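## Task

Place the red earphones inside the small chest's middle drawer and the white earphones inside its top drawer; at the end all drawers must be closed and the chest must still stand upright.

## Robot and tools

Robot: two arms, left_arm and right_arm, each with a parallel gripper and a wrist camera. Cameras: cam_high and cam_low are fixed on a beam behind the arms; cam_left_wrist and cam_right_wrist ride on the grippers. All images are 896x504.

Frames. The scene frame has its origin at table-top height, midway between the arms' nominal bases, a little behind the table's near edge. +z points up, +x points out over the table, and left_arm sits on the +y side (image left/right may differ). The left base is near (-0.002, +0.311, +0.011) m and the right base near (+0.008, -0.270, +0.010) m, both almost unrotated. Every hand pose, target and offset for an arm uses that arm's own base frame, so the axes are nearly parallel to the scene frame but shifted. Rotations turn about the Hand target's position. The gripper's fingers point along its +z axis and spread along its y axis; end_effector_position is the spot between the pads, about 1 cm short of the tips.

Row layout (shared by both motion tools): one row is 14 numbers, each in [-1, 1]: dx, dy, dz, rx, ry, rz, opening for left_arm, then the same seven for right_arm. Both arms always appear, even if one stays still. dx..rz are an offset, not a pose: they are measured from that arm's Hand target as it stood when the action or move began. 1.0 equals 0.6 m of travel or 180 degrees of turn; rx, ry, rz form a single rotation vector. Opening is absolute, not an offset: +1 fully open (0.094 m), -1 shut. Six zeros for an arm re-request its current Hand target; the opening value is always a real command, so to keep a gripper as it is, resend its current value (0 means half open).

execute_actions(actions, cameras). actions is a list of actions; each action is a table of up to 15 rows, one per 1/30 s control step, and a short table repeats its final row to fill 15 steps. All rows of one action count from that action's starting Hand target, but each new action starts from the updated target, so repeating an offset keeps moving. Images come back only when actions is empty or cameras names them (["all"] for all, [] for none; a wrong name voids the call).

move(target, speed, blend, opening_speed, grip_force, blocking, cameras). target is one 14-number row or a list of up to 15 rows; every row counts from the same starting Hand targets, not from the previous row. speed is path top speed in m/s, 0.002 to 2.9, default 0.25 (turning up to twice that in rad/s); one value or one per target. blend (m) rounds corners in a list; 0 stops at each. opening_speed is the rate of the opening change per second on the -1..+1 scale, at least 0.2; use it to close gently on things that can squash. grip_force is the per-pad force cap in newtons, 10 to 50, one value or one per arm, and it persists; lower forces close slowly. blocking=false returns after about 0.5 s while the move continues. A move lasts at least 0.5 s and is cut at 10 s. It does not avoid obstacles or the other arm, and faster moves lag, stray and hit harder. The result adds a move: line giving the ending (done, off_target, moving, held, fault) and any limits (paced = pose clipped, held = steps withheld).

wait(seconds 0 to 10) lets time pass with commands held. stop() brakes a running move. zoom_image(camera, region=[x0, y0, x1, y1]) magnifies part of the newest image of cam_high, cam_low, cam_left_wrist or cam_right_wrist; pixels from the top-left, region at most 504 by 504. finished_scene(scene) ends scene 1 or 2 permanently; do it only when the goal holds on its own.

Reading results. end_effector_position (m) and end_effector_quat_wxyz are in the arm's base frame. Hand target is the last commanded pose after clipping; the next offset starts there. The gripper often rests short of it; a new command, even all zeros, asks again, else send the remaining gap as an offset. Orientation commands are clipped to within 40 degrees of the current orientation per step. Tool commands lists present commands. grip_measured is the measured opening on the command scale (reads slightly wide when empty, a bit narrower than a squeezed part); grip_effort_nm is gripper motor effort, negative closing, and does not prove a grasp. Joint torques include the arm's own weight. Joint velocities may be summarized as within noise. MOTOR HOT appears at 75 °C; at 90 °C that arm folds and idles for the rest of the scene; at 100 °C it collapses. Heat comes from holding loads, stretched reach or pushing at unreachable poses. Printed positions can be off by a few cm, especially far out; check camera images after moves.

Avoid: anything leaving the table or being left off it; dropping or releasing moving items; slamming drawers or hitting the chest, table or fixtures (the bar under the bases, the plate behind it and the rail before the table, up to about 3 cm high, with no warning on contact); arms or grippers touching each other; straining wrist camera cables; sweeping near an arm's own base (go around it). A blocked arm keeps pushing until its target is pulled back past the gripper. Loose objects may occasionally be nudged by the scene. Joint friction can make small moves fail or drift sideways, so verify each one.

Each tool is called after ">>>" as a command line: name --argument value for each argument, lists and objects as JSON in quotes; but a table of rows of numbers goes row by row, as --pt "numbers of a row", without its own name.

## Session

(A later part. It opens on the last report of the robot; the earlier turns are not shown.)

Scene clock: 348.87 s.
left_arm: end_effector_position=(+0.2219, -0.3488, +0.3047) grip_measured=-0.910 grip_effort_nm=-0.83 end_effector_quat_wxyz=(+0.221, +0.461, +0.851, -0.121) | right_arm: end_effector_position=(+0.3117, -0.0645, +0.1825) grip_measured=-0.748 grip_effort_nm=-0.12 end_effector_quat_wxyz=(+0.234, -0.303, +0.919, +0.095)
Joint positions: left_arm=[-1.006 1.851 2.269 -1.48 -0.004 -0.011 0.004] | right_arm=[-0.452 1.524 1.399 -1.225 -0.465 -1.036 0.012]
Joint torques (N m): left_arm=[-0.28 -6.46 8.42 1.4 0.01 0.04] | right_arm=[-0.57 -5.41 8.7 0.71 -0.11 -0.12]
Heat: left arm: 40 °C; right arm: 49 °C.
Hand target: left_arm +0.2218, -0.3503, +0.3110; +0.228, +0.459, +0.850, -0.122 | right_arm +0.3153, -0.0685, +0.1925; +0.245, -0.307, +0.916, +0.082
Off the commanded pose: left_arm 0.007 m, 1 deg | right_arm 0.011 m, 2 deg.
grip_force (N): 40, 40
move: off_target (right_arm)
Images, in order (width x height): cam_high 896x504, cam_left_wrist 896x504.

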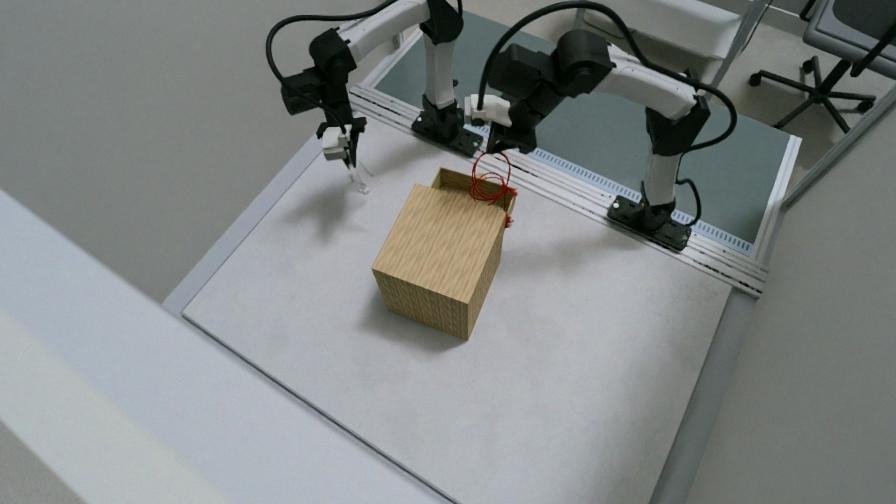

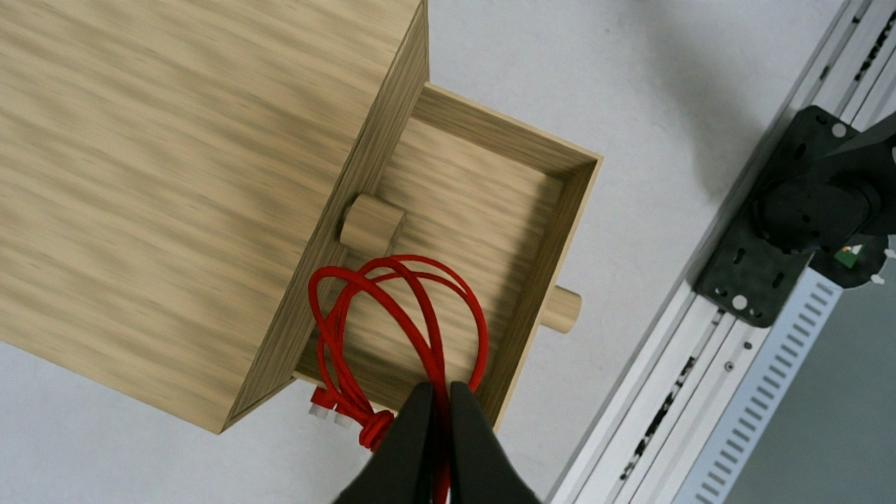

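>>> move --pt "-0.0037 -0.0342 0 0 0 0 -0.97 0 0 0 0 0 0 -0.75" --pt "-0.0037 -0.0342 -0.32 0 0 0 -0.97 0 0 0 0 0 0 -0.75" --pt "-0.0037 -0.0342 -0.32 0 0 0 -0.4 0 0 0 0 0 0 -0.75" --pt "-0.0037 -0.0342 0 0 0 0 -0.4 0 0 0 0 0 0 -0.75" --speed '[0.1, 0.15, 0.1, 0.2]' --blend '[0.01, 0, 0, 0]' --opening_speed 1.0 --cameras '["cam_left_wrist", "cam_high"]'

Scene clock: 368.60 s.
left_arm: end_effector_position=(+0.2206, -0.3694, +0.3065) grip_measured=-0.403 grip_effort_nm=0.15 end_effector_quat_wxyz=(+0.223, +0.460, +0.851, -0.122) | right_arm: end_effector_position=(+0.3117, -0.0645, +0.1825) grip_measured=-0.748 grip_effort_nm=-0.13 end_effector_quat_wxyz=(+0.234, -0.303, +0.919, +0.095)
Joint positions: left_arm=[-1.041 1.943 2.406 -1.52 -0.022 -0.044 0.028] | right_arm=[-0.452 1.524 1.399 -1.225 -0.465 -1.036 0.012]
Joint torques (N m): left_arm=[-0.28 -6.86 8.05 1.34 -0.01 0.06] | right_arm=[-0.59 -5.23 8.57 0.75 -0.14 -0.11]
Heat: left arm: 40 °C; right arm: 50 °C.
Hand target: left_arm +0.2195, -0.3708, +0.3111; +0.228, +0.459, +0.850, -0.123 | right_arm +0.3153, -0.0685, +0.1925; +0.245, -0.307, +0.916, +0.082
Off the commanded pose: left_arm 0.005 m, 1 deg | right_arm 0.011 m, 2 deg.
grip_force (N): 40, 40
move: off_target (right_arm); target 3's new opening was sent with left_arm's hand 0.011 m and 3 deg from that target
Images, in order (width x height): cam_high 896x504, cam_left_wrist 896x504.

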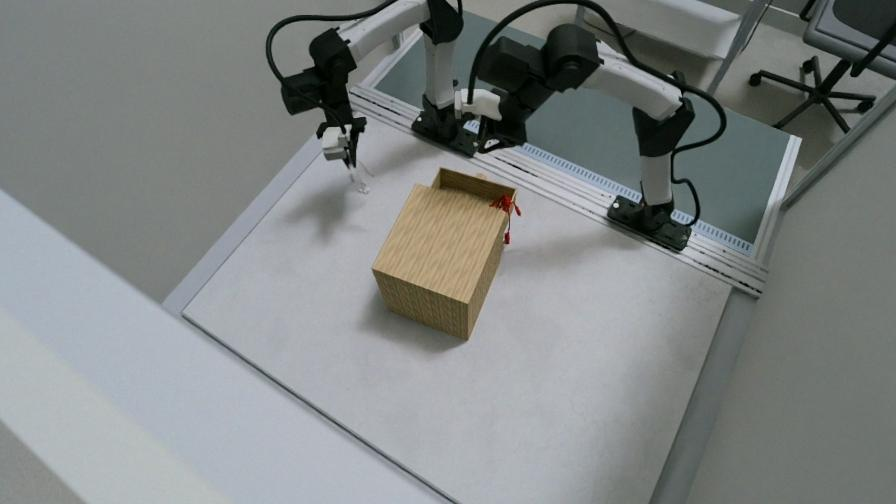

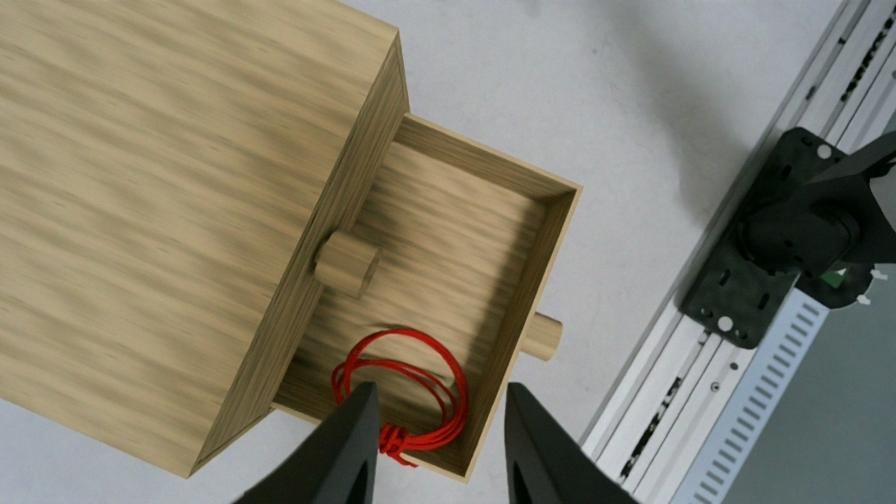

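>>> zoom_image --camera "cam_left_wrist" --region '[250, 280, 590, 500]'

>>> zoom_image --camera "cam_high" --region '[430, 140, 560, 270]'

Scaled by 1.482 from the camera's 896x504 image, which has a finer 1280x720 frame.

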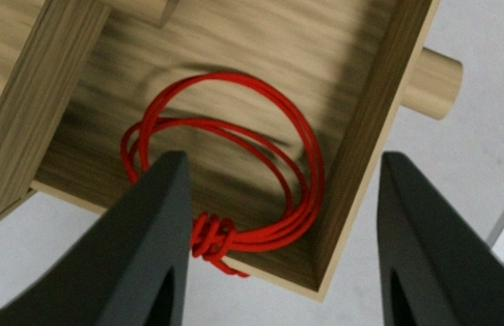

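Scaled by 3.877 from the camera's 896x504 image, which has a finer 1280x720 frame.

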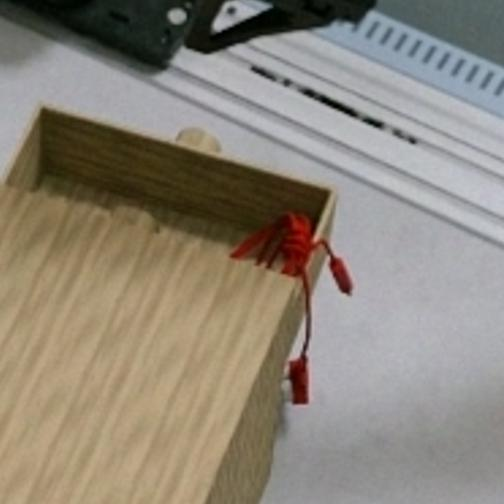

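>>> move --target '[-0.018, 0.1133, -0.1775, 0, 0, 0, -0.04, 0, 0, 0, 0, 0, 0, -0.75]' --speed 0.25 --cameras '["cam_left_wrist", "cam_low"]'

Scene clock: 390.07 s.
left_arm: end_effector_position=(+0.2072, -0.3011, +0.1978) grip_measured=-0.043 grip_effort_nm=0.15 end_effector_quat_wxyz=(+0.213, +0.458, +0.856, -0.112) | right_arm: end_effector_position=(+0.3117, -0.0645, +0.1825) grip_measured=-0.748 grip_effort_nm=-0.13 end_effector_quat_wxyz=(+0.234, -0.303, +0.919, +0.095)
Joint positions: left_arm=[-0.966 1.497 1.418 -1.005 0.004 0.016 0.045] | right_arm=[-0.452 1.524 1.399 -1.225 -0.465 -1.036 0.012]
Joint torques (N m): left_arm=[0.76 -6.79 6.38 1.64 0.17 0.22] | right_arm=[-0.49 -5.37 8.5 0.7 -0.12 -0.18]
Heat: left arm: 39 °C; right arm: 51 °C.
Hand target: left_arm +0.2087, -0.3029, +0.2045; +0.228, +0.459, +0.850, -0.123 | right_arm +0.3153, -0.0685, +0.1925; +0.245, -0.307, +0.916, +0.082
Off the commanded pose: left_arm 0.007 m, 2 deg | right_arm 0.011 m, 2 deg.
grip_force (N): 40, 40
move: off_target (right_arm)
Images, in order (width x height): cam_low 896x504, cam_left_wrist 896x504.

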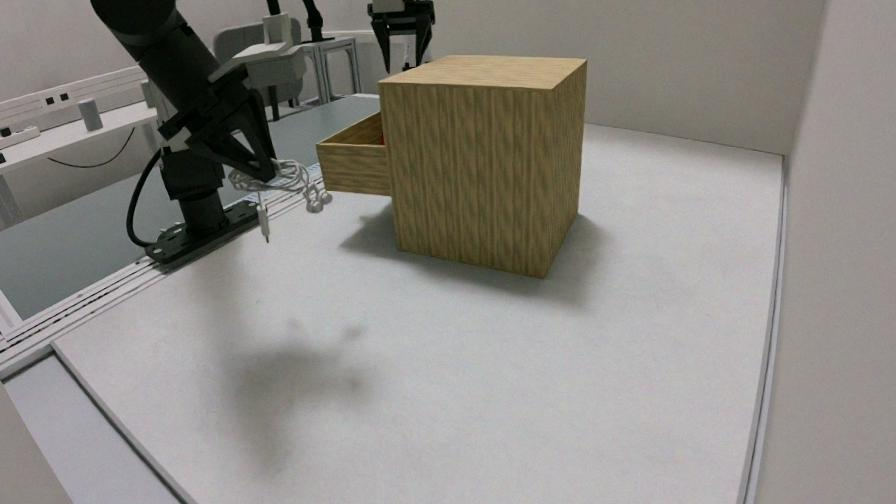

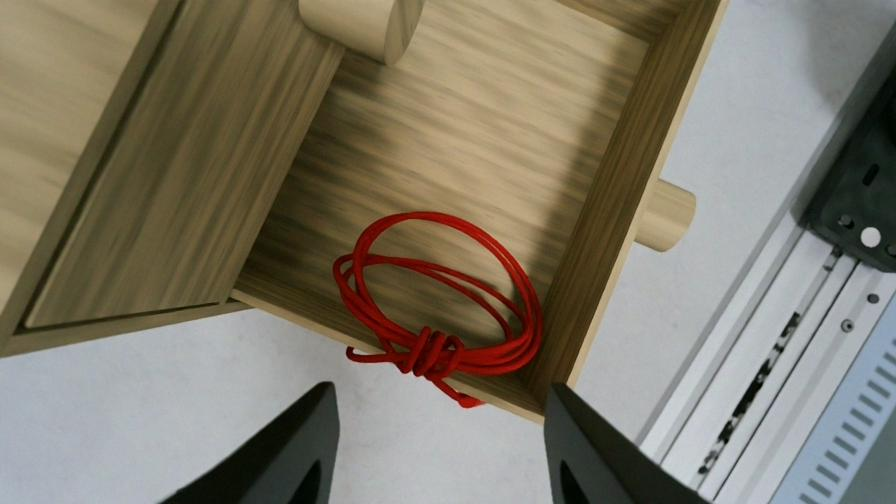

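>>> move --pt "-0.0153 -0.1408 0.0 0 0 0 -1.0 0 0 0 0 0 0 -0.75" --pt "-0.0153 -0.1408 -0.146 0 0 0 -1.0 0 0 0 0 0 0 -0.75" --pt "-0.0813 -0.15 -0.146 0 0 0 -1.0 0 0 0 0 0 0 -0.75" --pt "-0.0563 -0.1467 -0.146 0 0 0 -1.0 0 0 0 0 0 0 -0.75" --pt "-0.0563 -0.1 0.08 0 0 0 -1.0 0 0 0 0 0 0 -0.75" --speed '[0.2, 0.15, 0.06, 0.15, 0.25]' --blend '[0.02, 0.005, 0, 0.01, 0]' --cameras '["cam_left_wrist", "cam_high"]'

Scene clock: 413.97 s.
left_arm: end_effector_position=(+0.1736, -0.3601, +0.2469) grip_measured=-0.983 grip_effort_nm=-0.83 end_effector_quat_wxyz=(+0.226, +0.457, +0.852, -0.117) | right_arm: end_effector_position=(+0.3117, -0.0645, +0.1825) grip_measured=-0.748 grip_effort_nm=-0.12 end_effector_quat_wxyz=(+0.234, -0.303, +0.919, +0.095)
Joint positions: left_arm=[-1.162 1.657 1.767 -1.175 -0.094 -0.154 0.001] | right_arm=[-0.452 1.524 1.399 -1.225 -0.465 -1.036 0.012]
Joint torques (N m): left_arm=[0.7 -5.59 9.47 1.41 0.11 0.19] | right_arm=[-0.58 -5.27 8.66 0.73 -0.11 -0.11]
Heat: left arm: 38 °C; right arm: 51 °C.
Hand target: left_arm +0.1750, -0.3628, +0.2526; +0.228, +0.459, +0.850, -0.123 | right_arm +0.3153, -0.0685, +0.1925; +0.245, -0.307, +0.916, +0.082
Off the commanded pose: left_arm 0.006 m, 1 deg | right_arm 0.011 m, 2 deg.
grip_force (N): 40, 40
move: off_target (right_arm); blend cut to 0.0073 m at target 4
Images, in order (width x height): cam_high 896x504, cam_left_wrist 896x504.

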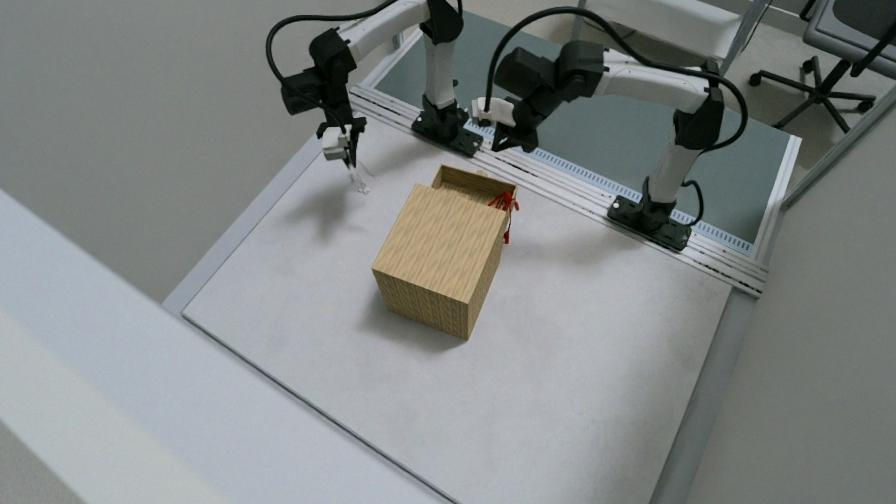

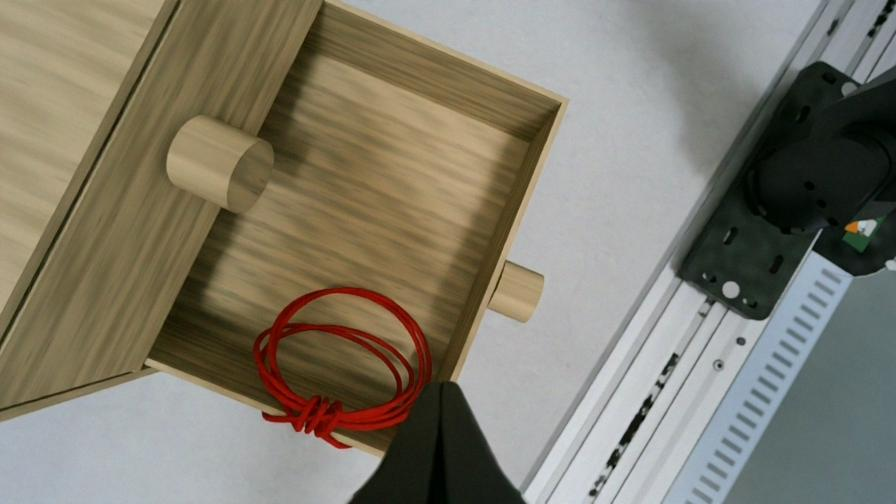

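>>> move --target '[0.0508, 0.0072, -0.186, 0.065, 0.0427, 0, -0.362, 0, 0, 0, 0, 0, 0, -0.75]' --speed 0.2 --cameras '["cam_left_wrist"]'

Scene clock: 434.00 s.
left_arm: end_effector_position=(+0.2035, -0.3533, +0.1392) grip_measured=-0.365 grip_effort_nm=0.15 end_effector_quat_wxyz=(+0.114, +0.468, +0.875, -0.056) | right_arm: end_effector_position=(+0.3117, -0.0645, +0.1825) grip_measured=-0.748 grip_effort_nm=-0.13 end_effector_quat_wxyz=(+0.234, -0.303, +0.919, +0.095)
Joint positions: left_arm=[-1.061 1.853 1.661 -1.125 -0.029 -0.075 0.03] | right_arm=[-0.452 1.524 1.399 -1.225 -0.465 -1.036 0.012]
Joint torques (N m): left_arm=[0.53 -7.83 6.72 1.22 0.17 0.25] | right_arm=[-0.53 -5.29 8.55 0.69 -0.12 -0.11]
Heat: left arm: 39 °C; right arm: 52 °C.
Hand target: left_arm +0.2054, -0.3585, +0.1409; +0.123, +0.470, +0.871, -0.066 | right_arm +0.3153, -0.0685, +0.1925; +0.245, -0.307, +0.916, +0.082
Off the commanded pose: left_arm 0.006 m, 2 deg | right_arm 0.011 m, 2 deg.
grip_force (N): 40, 40
move: off_target (right_arm)
Images, in order (width x height): cam_left_wrist 896x504.

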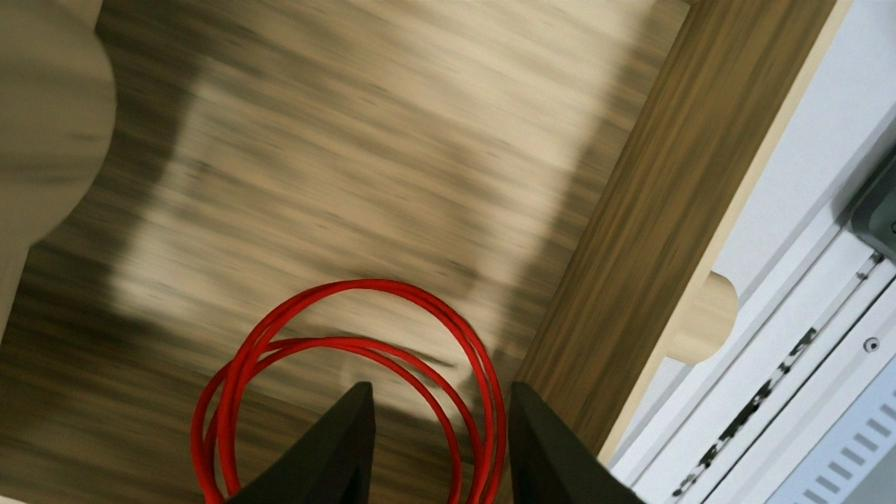

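>>> move --target '[-0.015, 0.0023, -0.0915, 0, 0, 0, -0.489, 0, 0, 0, 0, 0, 0, -0.75]' --speed 0.1 --cameras '["cam_left_wrist"]'

Scene clock: 454.93 s.
left_arm: end_effector_position=(+0.2046, -0.3545, +0.0868) grip_measured=-0.487 grip_effort_nm=-0.10 end_effector_quat_wxyz=(+0.126, +0.468, +0.873, -0.056) | right_arm: end_effector_position=(+0.3117, -0.0645, +0.1825) grip_measured=-0.748 grip_effort_nm=-0.13 end_effector_quat_wxyz=(+0.234, -0.303, +0.919, +0.095)
Joint positions: left_arm=[-1.065 1.853 1.447 -0.891 -0.043 -0.074 0.024] | right_arm=[-0.452 1.524 1.399 -1.225 -0.465 -1.036 0.012]
Joint torques (N m): left_arm=[-0.95 -8.5 5.39 1.12 0.24 -0.03] | right_arm=[-0.59 -5.35 8.69 0.71 -0.12 -0.17]
Heat: left arm: 38 °C; right arm: 52 °C.
Hand target: left_arm +0.1964, -0.3572, +0.0860; +0.123, +0.470, +0.871, -0.066 | right_arm +0.3153, -0.0685, +0.1925; +0.245, -0.307, +0.916, +0.082
Off the commanded pose: left_arm 0.009 m, 1 deg | right_arm 0.011 m, 2 deg.
grip_force (N): 40, 40
move: off_target (right_arm)
Images, in order (width x height): cam_left_wrist 896x504.

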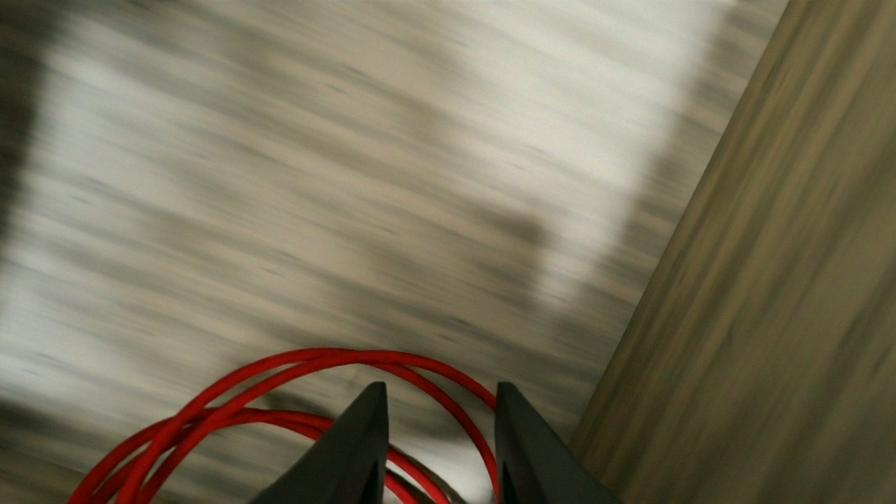

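>>> move --pt "0.0067 0 -0.0092 0 0 0 -0.489 0 0 0 0 0 0 -0.75" --pt "0.0067 0 -0.0092 0 0 0 -1.0 0 0 0 0 0 0 -0.75" --pt "0.0067 0 0.06 0 0 0 -1.0 0 0 0 0 0 0 -0.75" --speed '[0.04, 0.1, 0.1]' --opening_speed 0.7 --cameras '["cam_left_wrist"]'

Scene clock: 472.97 s.
left_arm: end_effector_position=(+0.2004, -0.3502, +0.1060) grip_measured=-0.983 grip_effort_nm=-0.83 end_effector_quat_wxyz=(+0.108, +0.470, +0.875, -0.051) | right_arm: end_effector_position=(+0.3117, -0.0645, +0.1825) grip_measured=-0.748 grip_effort_nm=-0.12 end_effector_quat_wxyz=(+0.234, -0.303, +0.919, +0.095)
Joint positions: left_arm=[-1.064 1.853 1.533 -1.013 -0.031 -0.074 0.001] | right_arm=[-0.452 1.524 1.399 -1.225 -0.465 -1.036 0.012]
Joint torques (N m): left_arm=[0.01 -9.11 9.63 0.84 0.15 0.1] | right_arm=[-0.59 -5.27 8.68 0.72 -0.1 -0.11]
Motor temperatures (°C): left_arm=[23 31 37 36 25 27 25] | right_arm=[24 36 52 29 26 26 25]
Heat: left arm: 37 °C; right arm: 52 °C.
Hand target: left_arm +0.2005, -0.3572, +0.1220; +0.123, +0.470, +0.871, -0.066 | right_arm +0.3153, -0.0685, +0.1925; +0.245, -0.307, +0.916, +0.082
Off the commanded pose: left_arm 0.018 m, 2 deg | right_arm 0.011 m, 2 deg.
grip_force (N): 40, 40
move: off_target (left_arm, right_arm)
Images, in order (width x height): cam_left_wrist 896x504.

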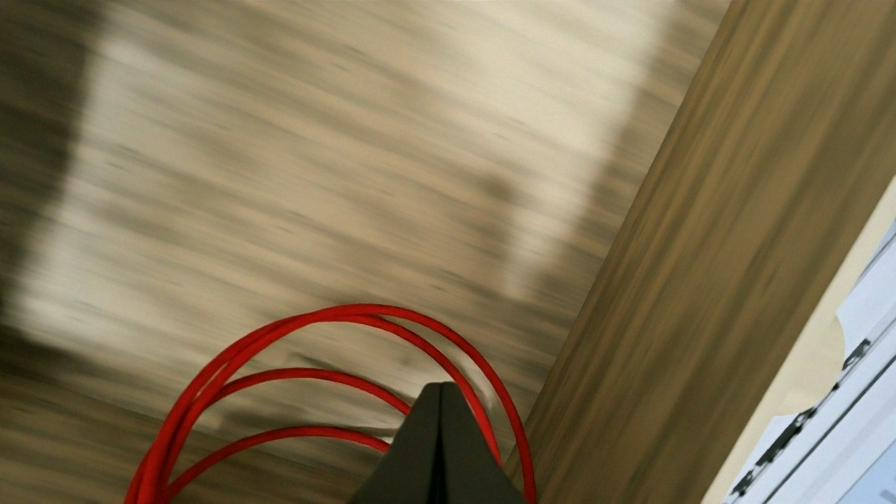

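>>> move --pt "0 0 0.16 0 0 0 -1.0 0 0 0 0 0 0 -0.75" --pt "-0.0267 0.1895 0.1383 -0.0604 -0.0397 0 -0.15 0 0 0 0 0 0 -0.75" --speed 0.25 --blend '[0.03, 0]' --cameras '["cam_left_wrist"]'

Scene clock: 493.43 s.
left_arm: end_effector_position=(+0.1820, -0.2403, +0.2051) grip_measured=-0.153 grip_effort_nm=0.15 end_effector_quat_wxyz=(+0.214, +0.458, +0.855, -0.112) | right_arm: end_effector_position=(+0.3117, -0.0645, +0.1825) grip_measured=-0.748 grip_effort_nm=-0.13 end_effector_quat_wxyz=(+0.234, -0.303, +0.919, +0.095)
Joint positions: left_arm=[-0.903 1.263 1.259 -1.079 0.033 0.073 0.04] | right_arm=[-0.452 1.524 1.399 -1.225 -0.465 -1.036 0.012]
Joint torques (N m): left_arm=[0.85 -3.41 6.11 1.6 0.19 0.23] | right_arm=[-0.58 -5.26 8.62 0.71 -0.12 -0.13]
Heat: left arm: 39 °C; right arm: 53 °C.
Hand target: left_arm +0.1845, -0.2434, +0.2050; +0.221, +0.460, +0.852, -0.118 | right_arm +0.3153, -0.0685, +0.1925; +0.245, -0.307, +0.916, +0.082
Off the commanded pose: left_arm 0.004 m, 1 deg | right_arm 0.011 m, 2 deg.
grip_force (N): 40, 40
move: off_target (right_arm)
Images, in order (width x height): cam_left_wrist 896x504.

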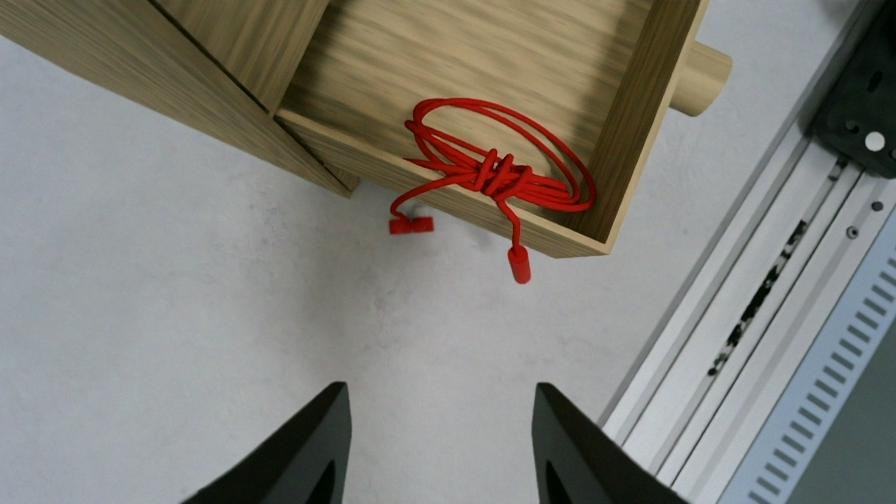

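>>> move --target '[-0.0158, -0.0618, -0.0633, 0, 0, -0.1361, -0.362, 0, 0, 0, 0, 0, 0, -0.75]' --speed 0.2 --cameras '["cam_left_wrist"]'

Scene clock: 514.97 s.
left_arm: end_effector_position=(+0.1723, -0.2767, +0.1679) grip_measured=-0.359 grip_effort_nm=-0.13 end_effector_quat_wxyz=(+0.184, +0.628, +0.740, -0.157) | right_arm: end_effector_position=(+0.3117, -0.0645, +0.1825) grip_measured=-0.748 grip_effort_nm=-0.12 end_effector_quat_wxyz=(+0.234, -0.303, +0.919, +0.095)
Joint positions: left_arm=[-0.889 1.38 1.204 -0.963 0.236 0.467 0.03] | right_arm=[-0.452 1.524 1.399 -1.225 -0.465 -1.036 0.012]
Joint torques (N m): left_arm=[0.76 -3.88 6.53 1.54 0.33 0.2] | right_arm=[-0.5 -5.33 8.58 0.71 -0.1 -0.14]
Heat: left arm: 38 °C; right arm: 53 °C.
Hand target: left_arm +0.1749, -0.2805, +0.1670; +0.191, +0.630, +0.735, -0.163 | right_arm +0.3153, -0.0685, +0.1925; +0.245, -0.307, +0.916, +0.082
Off the commanded pose: left_arm 0.005 m, 1 deg | right_arm 0.011 m, 2 deg.
grip_force (N): 40, 40
move: off_target (right_arm)
Images, in order (width x height): cam_left_wrist 896x504.

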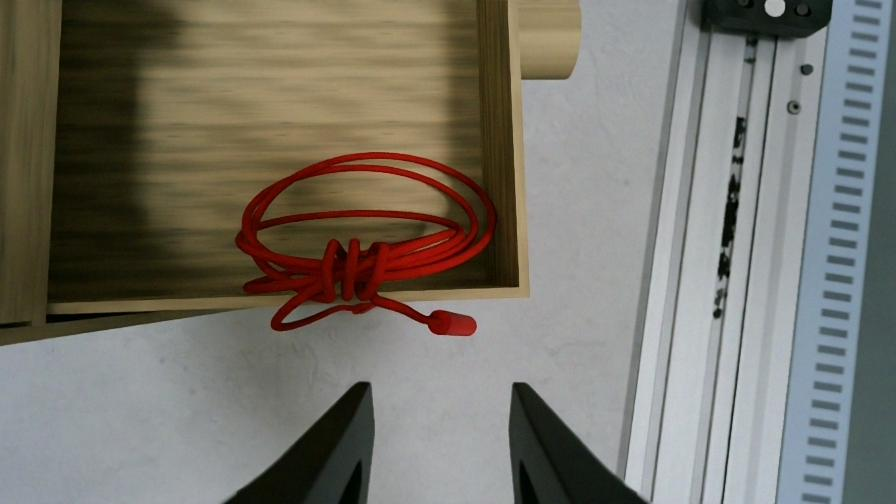

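>>> move --pt "0.0017 -0.0158 -0.0903 0 0 0 -0.362 0 0 0 0 0 0 -0.75" --pt "0.0017 -0.0158 -0.0903 0 0 0 -0.92 0 0 0 0 0 0 -0.75" --pt "0.0017 -0.0158 0.0 0 0 0 -0.92 0 0 0 0 0 0 -0.75" --speed '[0.08, 0.1, 0.1]' --opening_speed 0.8 --cameras '["cam_left_wrist", "cam_high"]'

Scene clock: 538.77 s.
left_arm: end_effector_position=(+0.1762, -0.2843, +0.1539) grip_measured=-0.917 grip_effort_nm=-0.13 end_effector_quat_wxyz=(+0.177, +0.629, +0.741, -0.157) | right_arm: end_effector_position=(+0.3117, -0.0645, +0.1825) grip_measured=-0.748 grip_effort_nm=-0.13 end_effector_quat_wxyz=(+0.234, -0.303, +0.919, +0.095)
Joint positions: left_arm=[-0.894 1.423 1.189 -0.919 0.236 0.464 0.004] | right_arm=[-0.452 1.524 1.399 -1.225 -0.465 -1.036 0.012]
Joint torques (N m): left_arm=[-0.47 -5.52 9.81 1.16 0.28 0.08] | right_arm=[-0.49 -5.33 8.65 0.74 -0.12 -0.16]
Heat: left arm: 38 °C; right arm: 53 °C.
Hand target: left_arm +0.1760, -0.2900, +0.1671; +0.191, +0.630, +0.735, -0.163 | right_arm +0.3153, -0.0685, +0.1925; +0.245, -0.307, +0.916, +0.082
Off the commanded pose: left_arm 0.014 m, 2 deg | right_arm 0.011 m, 2 deg.
grip_force (N): 40, 40
move: off_target (left_arm, right_arm)
Images, in order (width x height): cam_high 896x504, cam_left_wrist 896x504.

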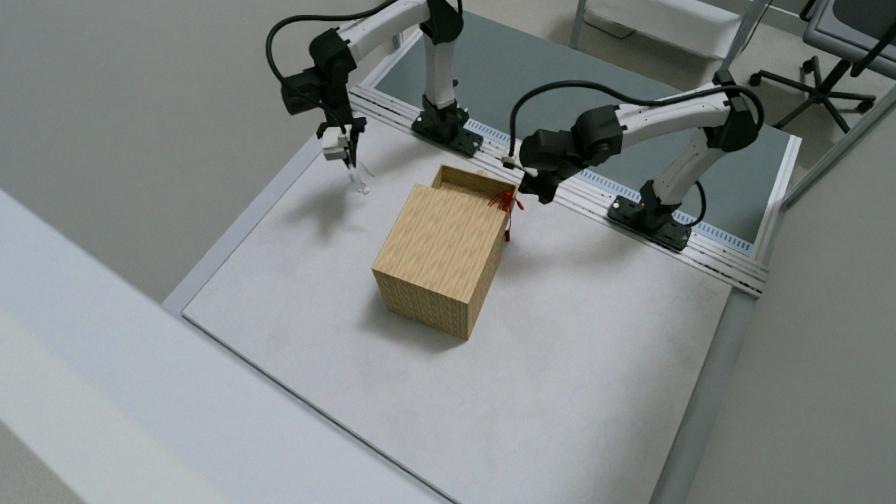

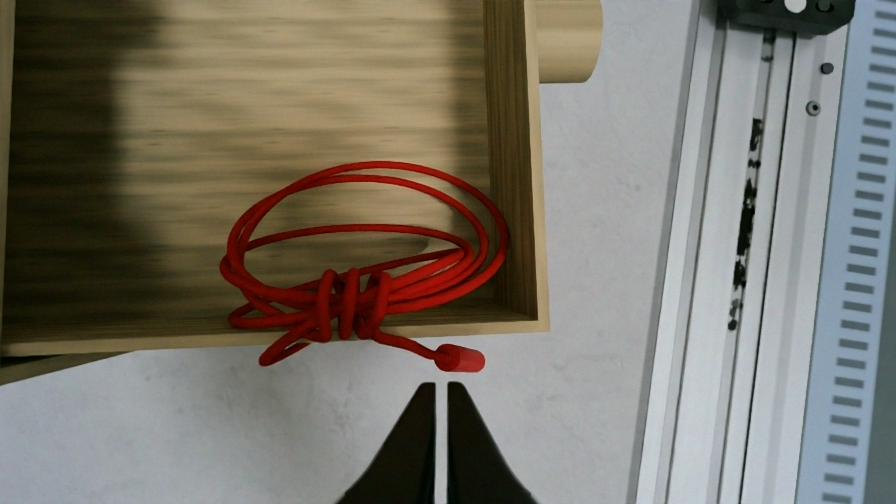

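>>> move --pt "-0.0048 -0.001 -0.02 0 0 0 -0.362 0 0 0 0 0 0 -0.75" --pt "-0.0048 -0.001 -0.1137 0 0 0 -0.362 0 0 0 0 0 0 -0.75" --speed '[0.1, 0.08]' --cameras '["cam_left_wrist"]'

Scene clock: 555.17 s.
left_arm: end_effector_position=(+0.1729, -0.2854, +0.0999) grip_measured=-0.365 grip_effort_nm=0.15 end_effector_quat_wxyz=(+0.183, +0.629, +0.738, -0.160) | right_arm: end_effector_position=(+0.3117, -0.0645, +0.1825) grip_measured=-0.748 grip_effort_nm=-0.13 end_effector_quat_wxyz=(+0.234, -0.303, +0.919, +0.095)
Joint positions: left_arm=[-0.904 1.428 0.97 -0.678 0.236 0.456 0.03] | right_arm=[-0.452 1.524 1.399 -1.225 -0.465 -1.036 0.012]
Joint torques (N m): left_arm=[-0.51 -4.16 6.57 1.56 0.21 0.09] | right_arm=[-0.43 -5.49 8.68 0.69 -0.11 -0.12]
Heat: left arm: 38 °C; right arm: 54 °C.
Hand target: left_arm +0.1731, -0.2906, +0.0988; +0.191, +0.630, +0.735, -0.163 | right_arm +0.3153, -0.0685, +0.1925; +0.245, -0.307, +0.916, +0.082
Off the commanded pose: left_arm 0.005 m, 1 deg | right_arm 0.011 m, 2 deg.
grip_force (N): 40, 40
move: off_target (right_arm)
Images, in order (width x height): cam_left_wrist 896x504.

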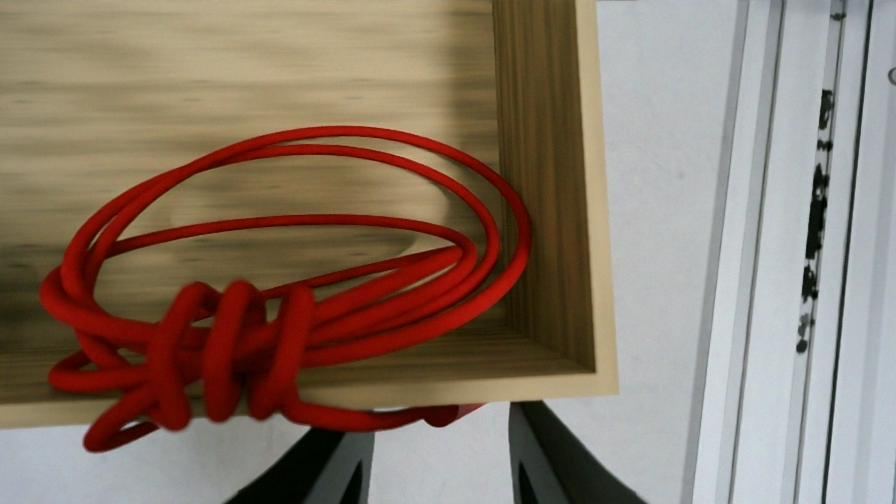

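>>> move --target '[0, 0, 0, 0, 0, 0, -0.95, 0, 0, 0, 0, 0, 0, -0.75]' --speed 0.1 --opening_speed 0.8 --cameras '["cam_left_wrist"]'

Scene clock: 559.47 s.
left_arm: end_effector_position=(+0.1730, -0.2855, +0.1000) grip_measured=-0.947 grip_effort_nm=-0.14 end_effector_quat_wxyz=(+0.184, +0.629, +0.738, -0.160) | right_arm: end_effector_position=(+0.3117, -0.0645, +0.1825) grip_measured=-0.748 grip_effort_nm=-0.13 end_effector_quat_wxyz=(+0.234, -0.303, +0.919, +0.095)
Joint positions: left_arm=[-0.904 1.428 0.97 -0.677 0.236 0.455 0.002] | right_arm=[-0.452 1.524 1.399 -1.225 -0.465 -1.036 0.012]
Joint torques (N m): left_arm=[-0.53 -4.23 6.5 1.56 0.22 0.08] | right_arm=[-0.46 -5.23 8.62 0.7 -0.13 -0.13]
Heat: left arm: 38 °C; right arm: 54 °C.
Hand target: left_arm +0.1731, -0.2906, +0.0988; +0.191, +0.630, +0.735, -0.163 | right_arm +0.3153, -0.0685, +0.1925; +0.245, -0.307, +0.916, +0.082
Off the commanded pose: left_arm 0.005 m, 1 deg | right_arm 0.011 m, 2 deg.
grip_force (N): 40, 40
move: off_target (right_arm)
Images, in order (width x height): cam_left_wrist 896x504.

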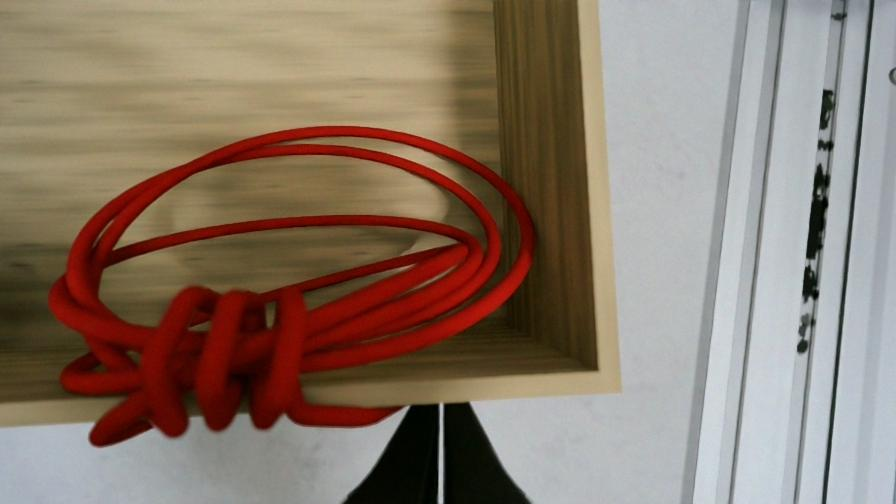

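>>> move --target '[0, 0, 0.1, 0, 0, 0, -0.97, 0, 0, 0, 0, 0, 0, -0.75]' --speed 0.1 --cameras '["cam_left_wrist"]'

Scene clock: 571.73 s.
left_arm: end_effector_position=(+0.1728, -0.2850, +0.1440) grip_measured=-0.966 grip_effort_nm=-0.20 end_effector_quat_wxyz=(+0.173, +0.629, +0.741, -0.157) | right_arm: end_effector_position=(+0.3117, -0.0645, +0.1825) grip_measured=-0.748 grip_effort_nm=-0.13 end_effector_quat_wxyz=(+0.234, -0.303, +0.919, +0.095)
Joint positions: left_arm=[-0.904 1.422 1.151 -0.885 0.235 0.455 0.002] | right_arm=[-0.452 1.524 1.399 -1.225 -0.465 -1.036 0.012]
Joint torques (N m): left_arm=[-0.59 -5.9 9.84 1.16 0.23 0.06] | right_arm=[-0.54 -5.2 8.61 0.72 -0.11 -0.09]
Heat: left arm: 38 °C; right arm: 54 °C.
Hand target: left_arm +0.1731, -0.2906, +0.1589; +0.191, +0.630, +0.735, -0.163 | right_arm +0.3153, -0.0685, +0.1925; +0.245, -0.307, +0.916, +0.082
Off the commanded pose: left_arm 0.016 m, 2 deg | right_arm 0.011 m, 2 deg.
grip_force (N): 40, 40
move: off_target (left_arm, right_arm)
Images, in order (width x height): cam_left_wrist 896x504.

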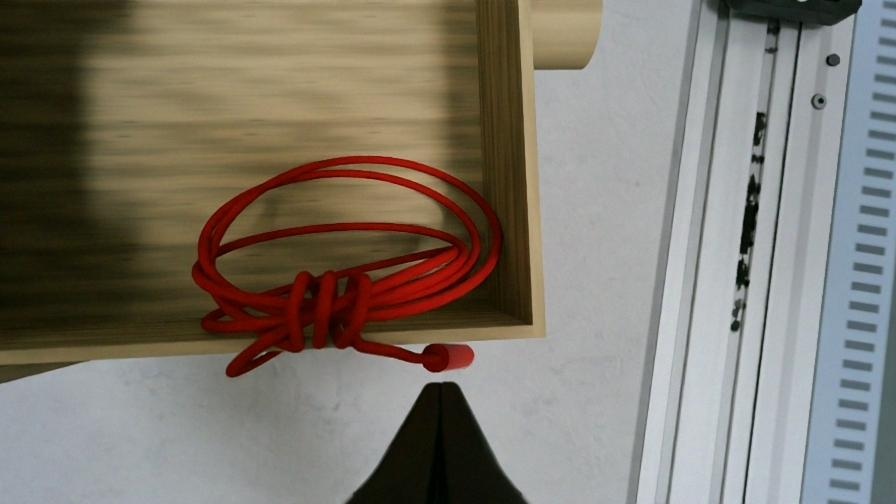

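>>> move --pt "-0.0052 0.0042 -0.02 0 0 0 -0.255 0 0 0 0 0 0 -0.75" --pt "-0.0052 0.0042 -0.1415 0 0 0 -0.255 0 0 0 0 0 0 -0.75" --pt "-0.0052 0.0042 -0.1415 0 0 0 -0.92 0 0 0 0 0 0 -0.75" --speed '[0.1, 0.1, 0.1]' --blend '[0.005, 0, 0]' --opening_speed 0.8 --cameras '["cam_left_wrist"]'

Scene clock: 589.47 s.
left_arm: end_effector_position=(+0.1697, -0.2815, +0.0738) grip_measured=-0.917 grip_effort_nm=-0.15 end_effector_quat_wxyz=(+0.181, +0.629, +0.740, -0.157) | right_arm: end_effector_position=(+0.3117, -0.0645, +0.1825) grip_measured=-0.748 grip_effort_nm=-0.13 end_effector_quat_wxyz=(+0.234, -0.303, +0.919, +0.095)
Joint positions: left_arm=[-0.908 1.441 0.878 -0.578 0.23 0.452 0.004] | right_arm=[-0.452 1.524 1.399 -1.225 -0.465 -1.036 0.012]
Joint torques (N m): left_arm=[-0.58 -4.27 6.49 1.61 0.28 0.04] | right_arm=[-0.36 -5.34 8.59 0.71 -0.12 -0.15]
Heat: left arm: 39 °C; right arm: 54 °C.
Hand target: left_arm +0.1700, -0.2881, +0.0740; +0.191, +0.630, +0.735, -0.163 | right_arm +0.3153, -0.0685, +0.1925; +0.245, -0.307, +0.916, +0.082
Off the commanded pose: left_arm 0.007 m, 1 deg | right_arm 0.011 m, 2 deg.
grip_force (N): 40, 40
move: off_target (right_arm); blend cut to 0 m at target 1
Images, in order (width x height): cam_left_wrist 896x504.

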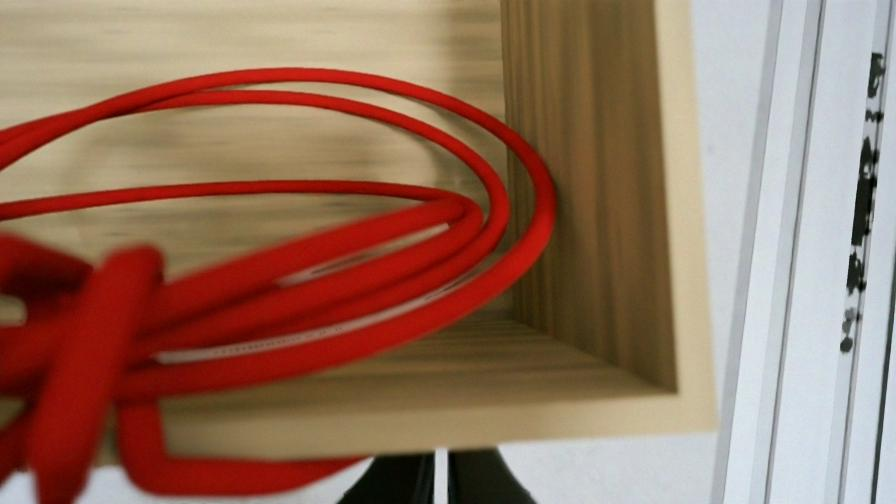

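>>> move --target '[0, 0, 0.13, 0, 0, 0, -0.97, 0, 0, 0, 0, 0, 0, -0.75]' --speed 0.12 --cameras '["cam_left_wrist"]'

Scene clock: 594.90 s.
left_arm: end_effector_position=(+0.1702, -0.2820, +0.1379) grip_measured=-0.966 grip_effort_nm=-0.20 end_effector_quat_wxyz=(+0.175, +0.629, +0.741, -0.155) | right_arm: end_effector_position=(+0.3117, -0.0645, +0.1825) grip_measured=-0.748 grip_effort_nm=-0.13 end_effector_quat_wxyz=(+0.234, -0.303, +0.919, +0.095)
Joint positions: left_arm=[-0.908 1.405 1.112 -0.86 0.229 0.451 0.002] | right_arm=[-0.452 1.524 1.399 -1.225 -0.465 -1.036 0.012]
Joint torques (N m): left_arm=[-0.55 -5.6 9.85 1.19 0.3 0.08] | right_arm=[-0.65 -5.3 8.68 0.74 -0.12 -0.14]
Heat: left arm: 39 °C; right arm: 54 °C.
Hand target: left_arm +0.1700, -0.2881, +0.1520; +0.191, +0.630, +0.735, -0.163 | right_arm +0.3153, -0.0685, +0.1925; +0.245, -0.307, +0.916, +0.082
Off the commanded pose: left_arm 0.015 m, 2 deg | right_arm 0.011 m, 2 deg.
grip_force (N): 40, 40
move: off_target (left_arm, right_arm)
Images, in order (width x height): cam_left_wrist 896x504.

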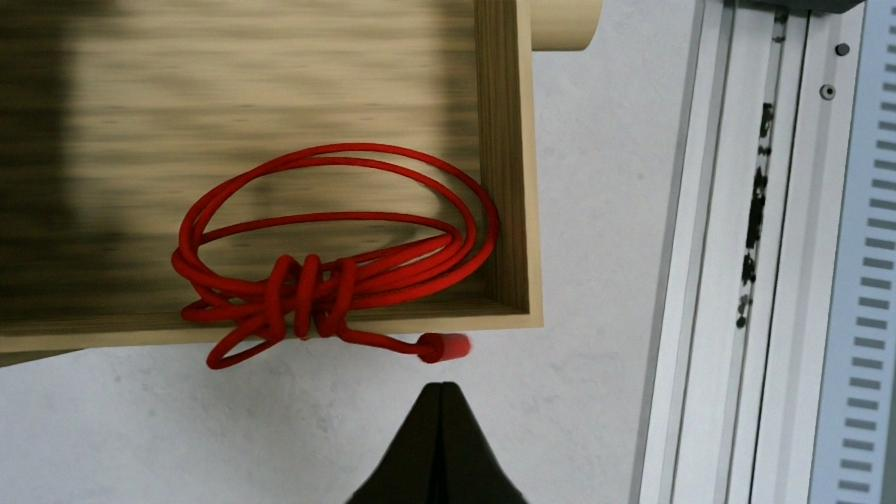

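>>> move --target '[0.0037, -0.0127, 0.01, 0.1265, 0.0178, 0, -0.255, 0, 0, 0, 0, 0, 0, -0.75]' --speed 0.2 --cameras '["cam_left_wrist"]'

Scene clock: 615.73 s.
left_arm: end_effector_position=(+0.1713, -0.2908, +0.1519) grip_measured=-0.258 grip_effort_nm=0.15 end_effector_quat_wxyz=(+0.035, +0.650, +0.758, -0.033) | right_arm: end_effector_position=(+0.3117, -0.0645, +0.1825) grip_measured=-0.748 grip_effort_nm=-0.13 end_effector_quat_wxyz=(+0.234, -0.303, +0.919, +0.095)
Joint positions: left_arm=[-1.017 1.742 1.602 -1.344 0.042 0.398 0.035] | right_arm=[-0.452 1.524 1.399 -1.225 -0.465 -1.036 0.012]
Joint torques (N m): left_arm=[-0.65 -6.04 9.42 0.55 0.04 0.04] | right_arm=[-0.46 -5.3 8.68 0.71 -0.1 -0.12]
Heat: left arm: 40 °C; right arm: 54 °C.
Hand target: left_arm +0.1722, -0.2957, +0.1580; +0.042, +0.650, +0.758, -0.032 | right_arm +0.3153, -0.0685, +0.1925; +0.245, -0.307, +0.916, +0.082
Off the commanded pose: left_arm 0.008 m, 1 deg | right_arm 0.011 m, 2 deg.
grip_force (N): 40, 40
move: off_target (right_arm)
Images, in order (width x height): cam_left_wrist 896x504.

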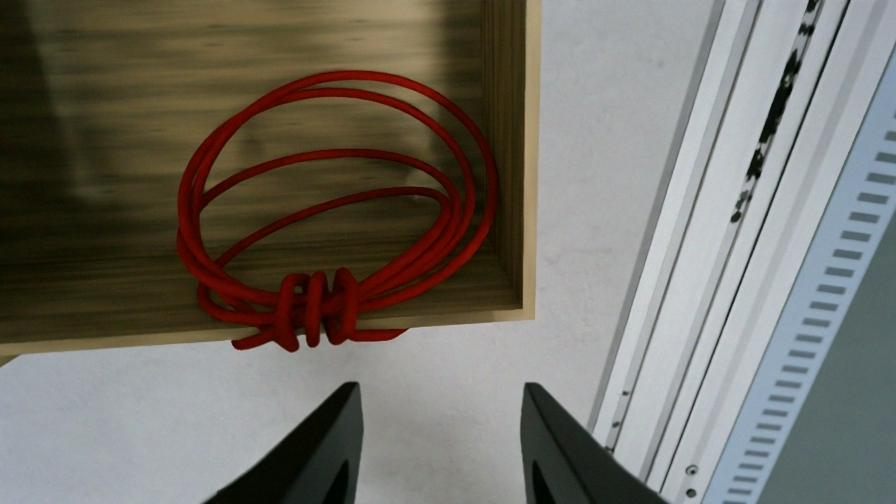

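>>> move --pt "0 0 -0.1217 0 0 0 -0.255 0 0 0 0 0 0 -0.75" --pt "0 0 -0.1217 0 0 0 -0.92 0 0 0 0 0 0 -0.75" --pt "0 0 0.0 0 0 0 -0.92 0 0 0 0 0 0 -0.75" --speed '[0.1, 0.1, 0.1]' --opening_speed 0.8 --cameras '["cam_left_wrist", "cam_high"]'

Scene clock: 625.93 s.
left_arm: end_effector_position=(+0.1741, -0.2897, +0.1518) grip_measured=-0.825 grip_effort_nm=-0.83 end_effector_quat_wxyz=(+0.037, +0.647, +0.761, -0.025) | right_arm: end_effector_position=(+0.3117, -0.0645, +0.1825) grip_measured=-0.748 grip_effort_nm=-0.13 end_effector_quat_wxyz=(+0.234, -0.303, +0.919, +0.095)
Joint positions: left_arm=[-1.017 1.745 1.605 -1.345 0.025 0.391 0.008] | right_arm=[-0.452 1.524 1.399 -1.225 -0.465 -1.036 0.012]
Joint torques (N m): left_arm=[-0.62 -6.19 9.16 0.5 0.23 0.16] | right_arm=[-0.66 -5.41 8.61 0.73 -0.11 -0.18]
Motor temperatures (°C): left_arm=[23 29 41 35 25 27 25] | right_arm=[24 36 55 28 26 26 25]
Heat: left arm: 41 °C; right arm: 55 °C.
Hand target: left_arm +0.1722, -0.2957, +0.1580; +0.042, +0.650, +0.758, -0.032 | right_arm +0.3153, -0.0685, +0.1925; +0.245, -0.307, +0.916, +0.082
Off the commanded pose: left_arm 0.009 m, 1 deg | right_arm 0.011 m, 2 deg.
grip_force (N): 40, 40
move: off_target (right_arm); target 2's new opening was sent with left_arm's hand 0.021 m and 4 deg from that target
Images, in order (width x height): cam_high 896x504, cam_left_wrist 896x504.

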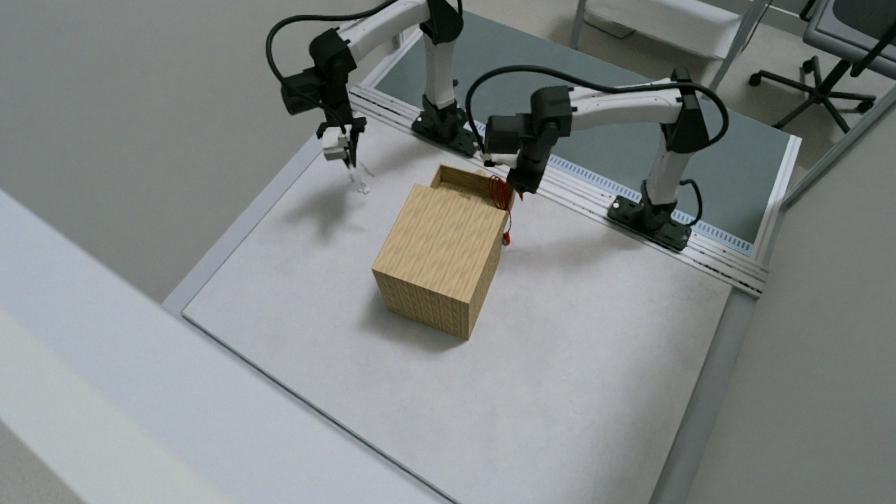

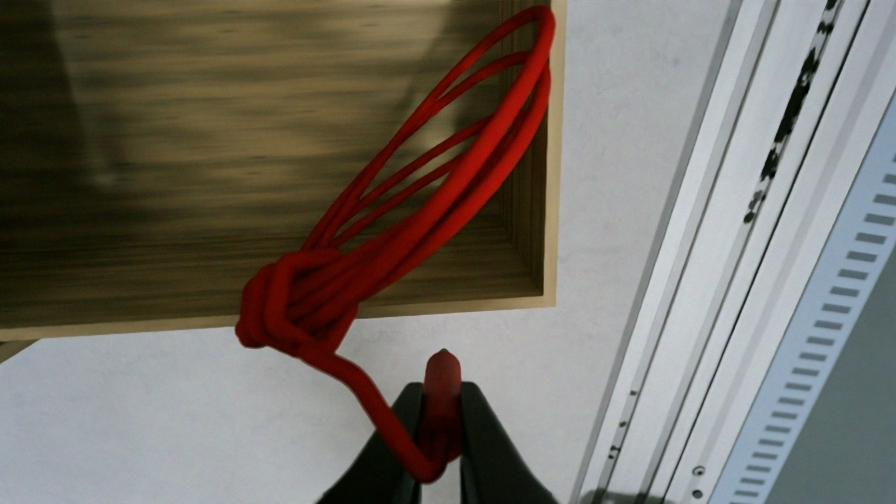

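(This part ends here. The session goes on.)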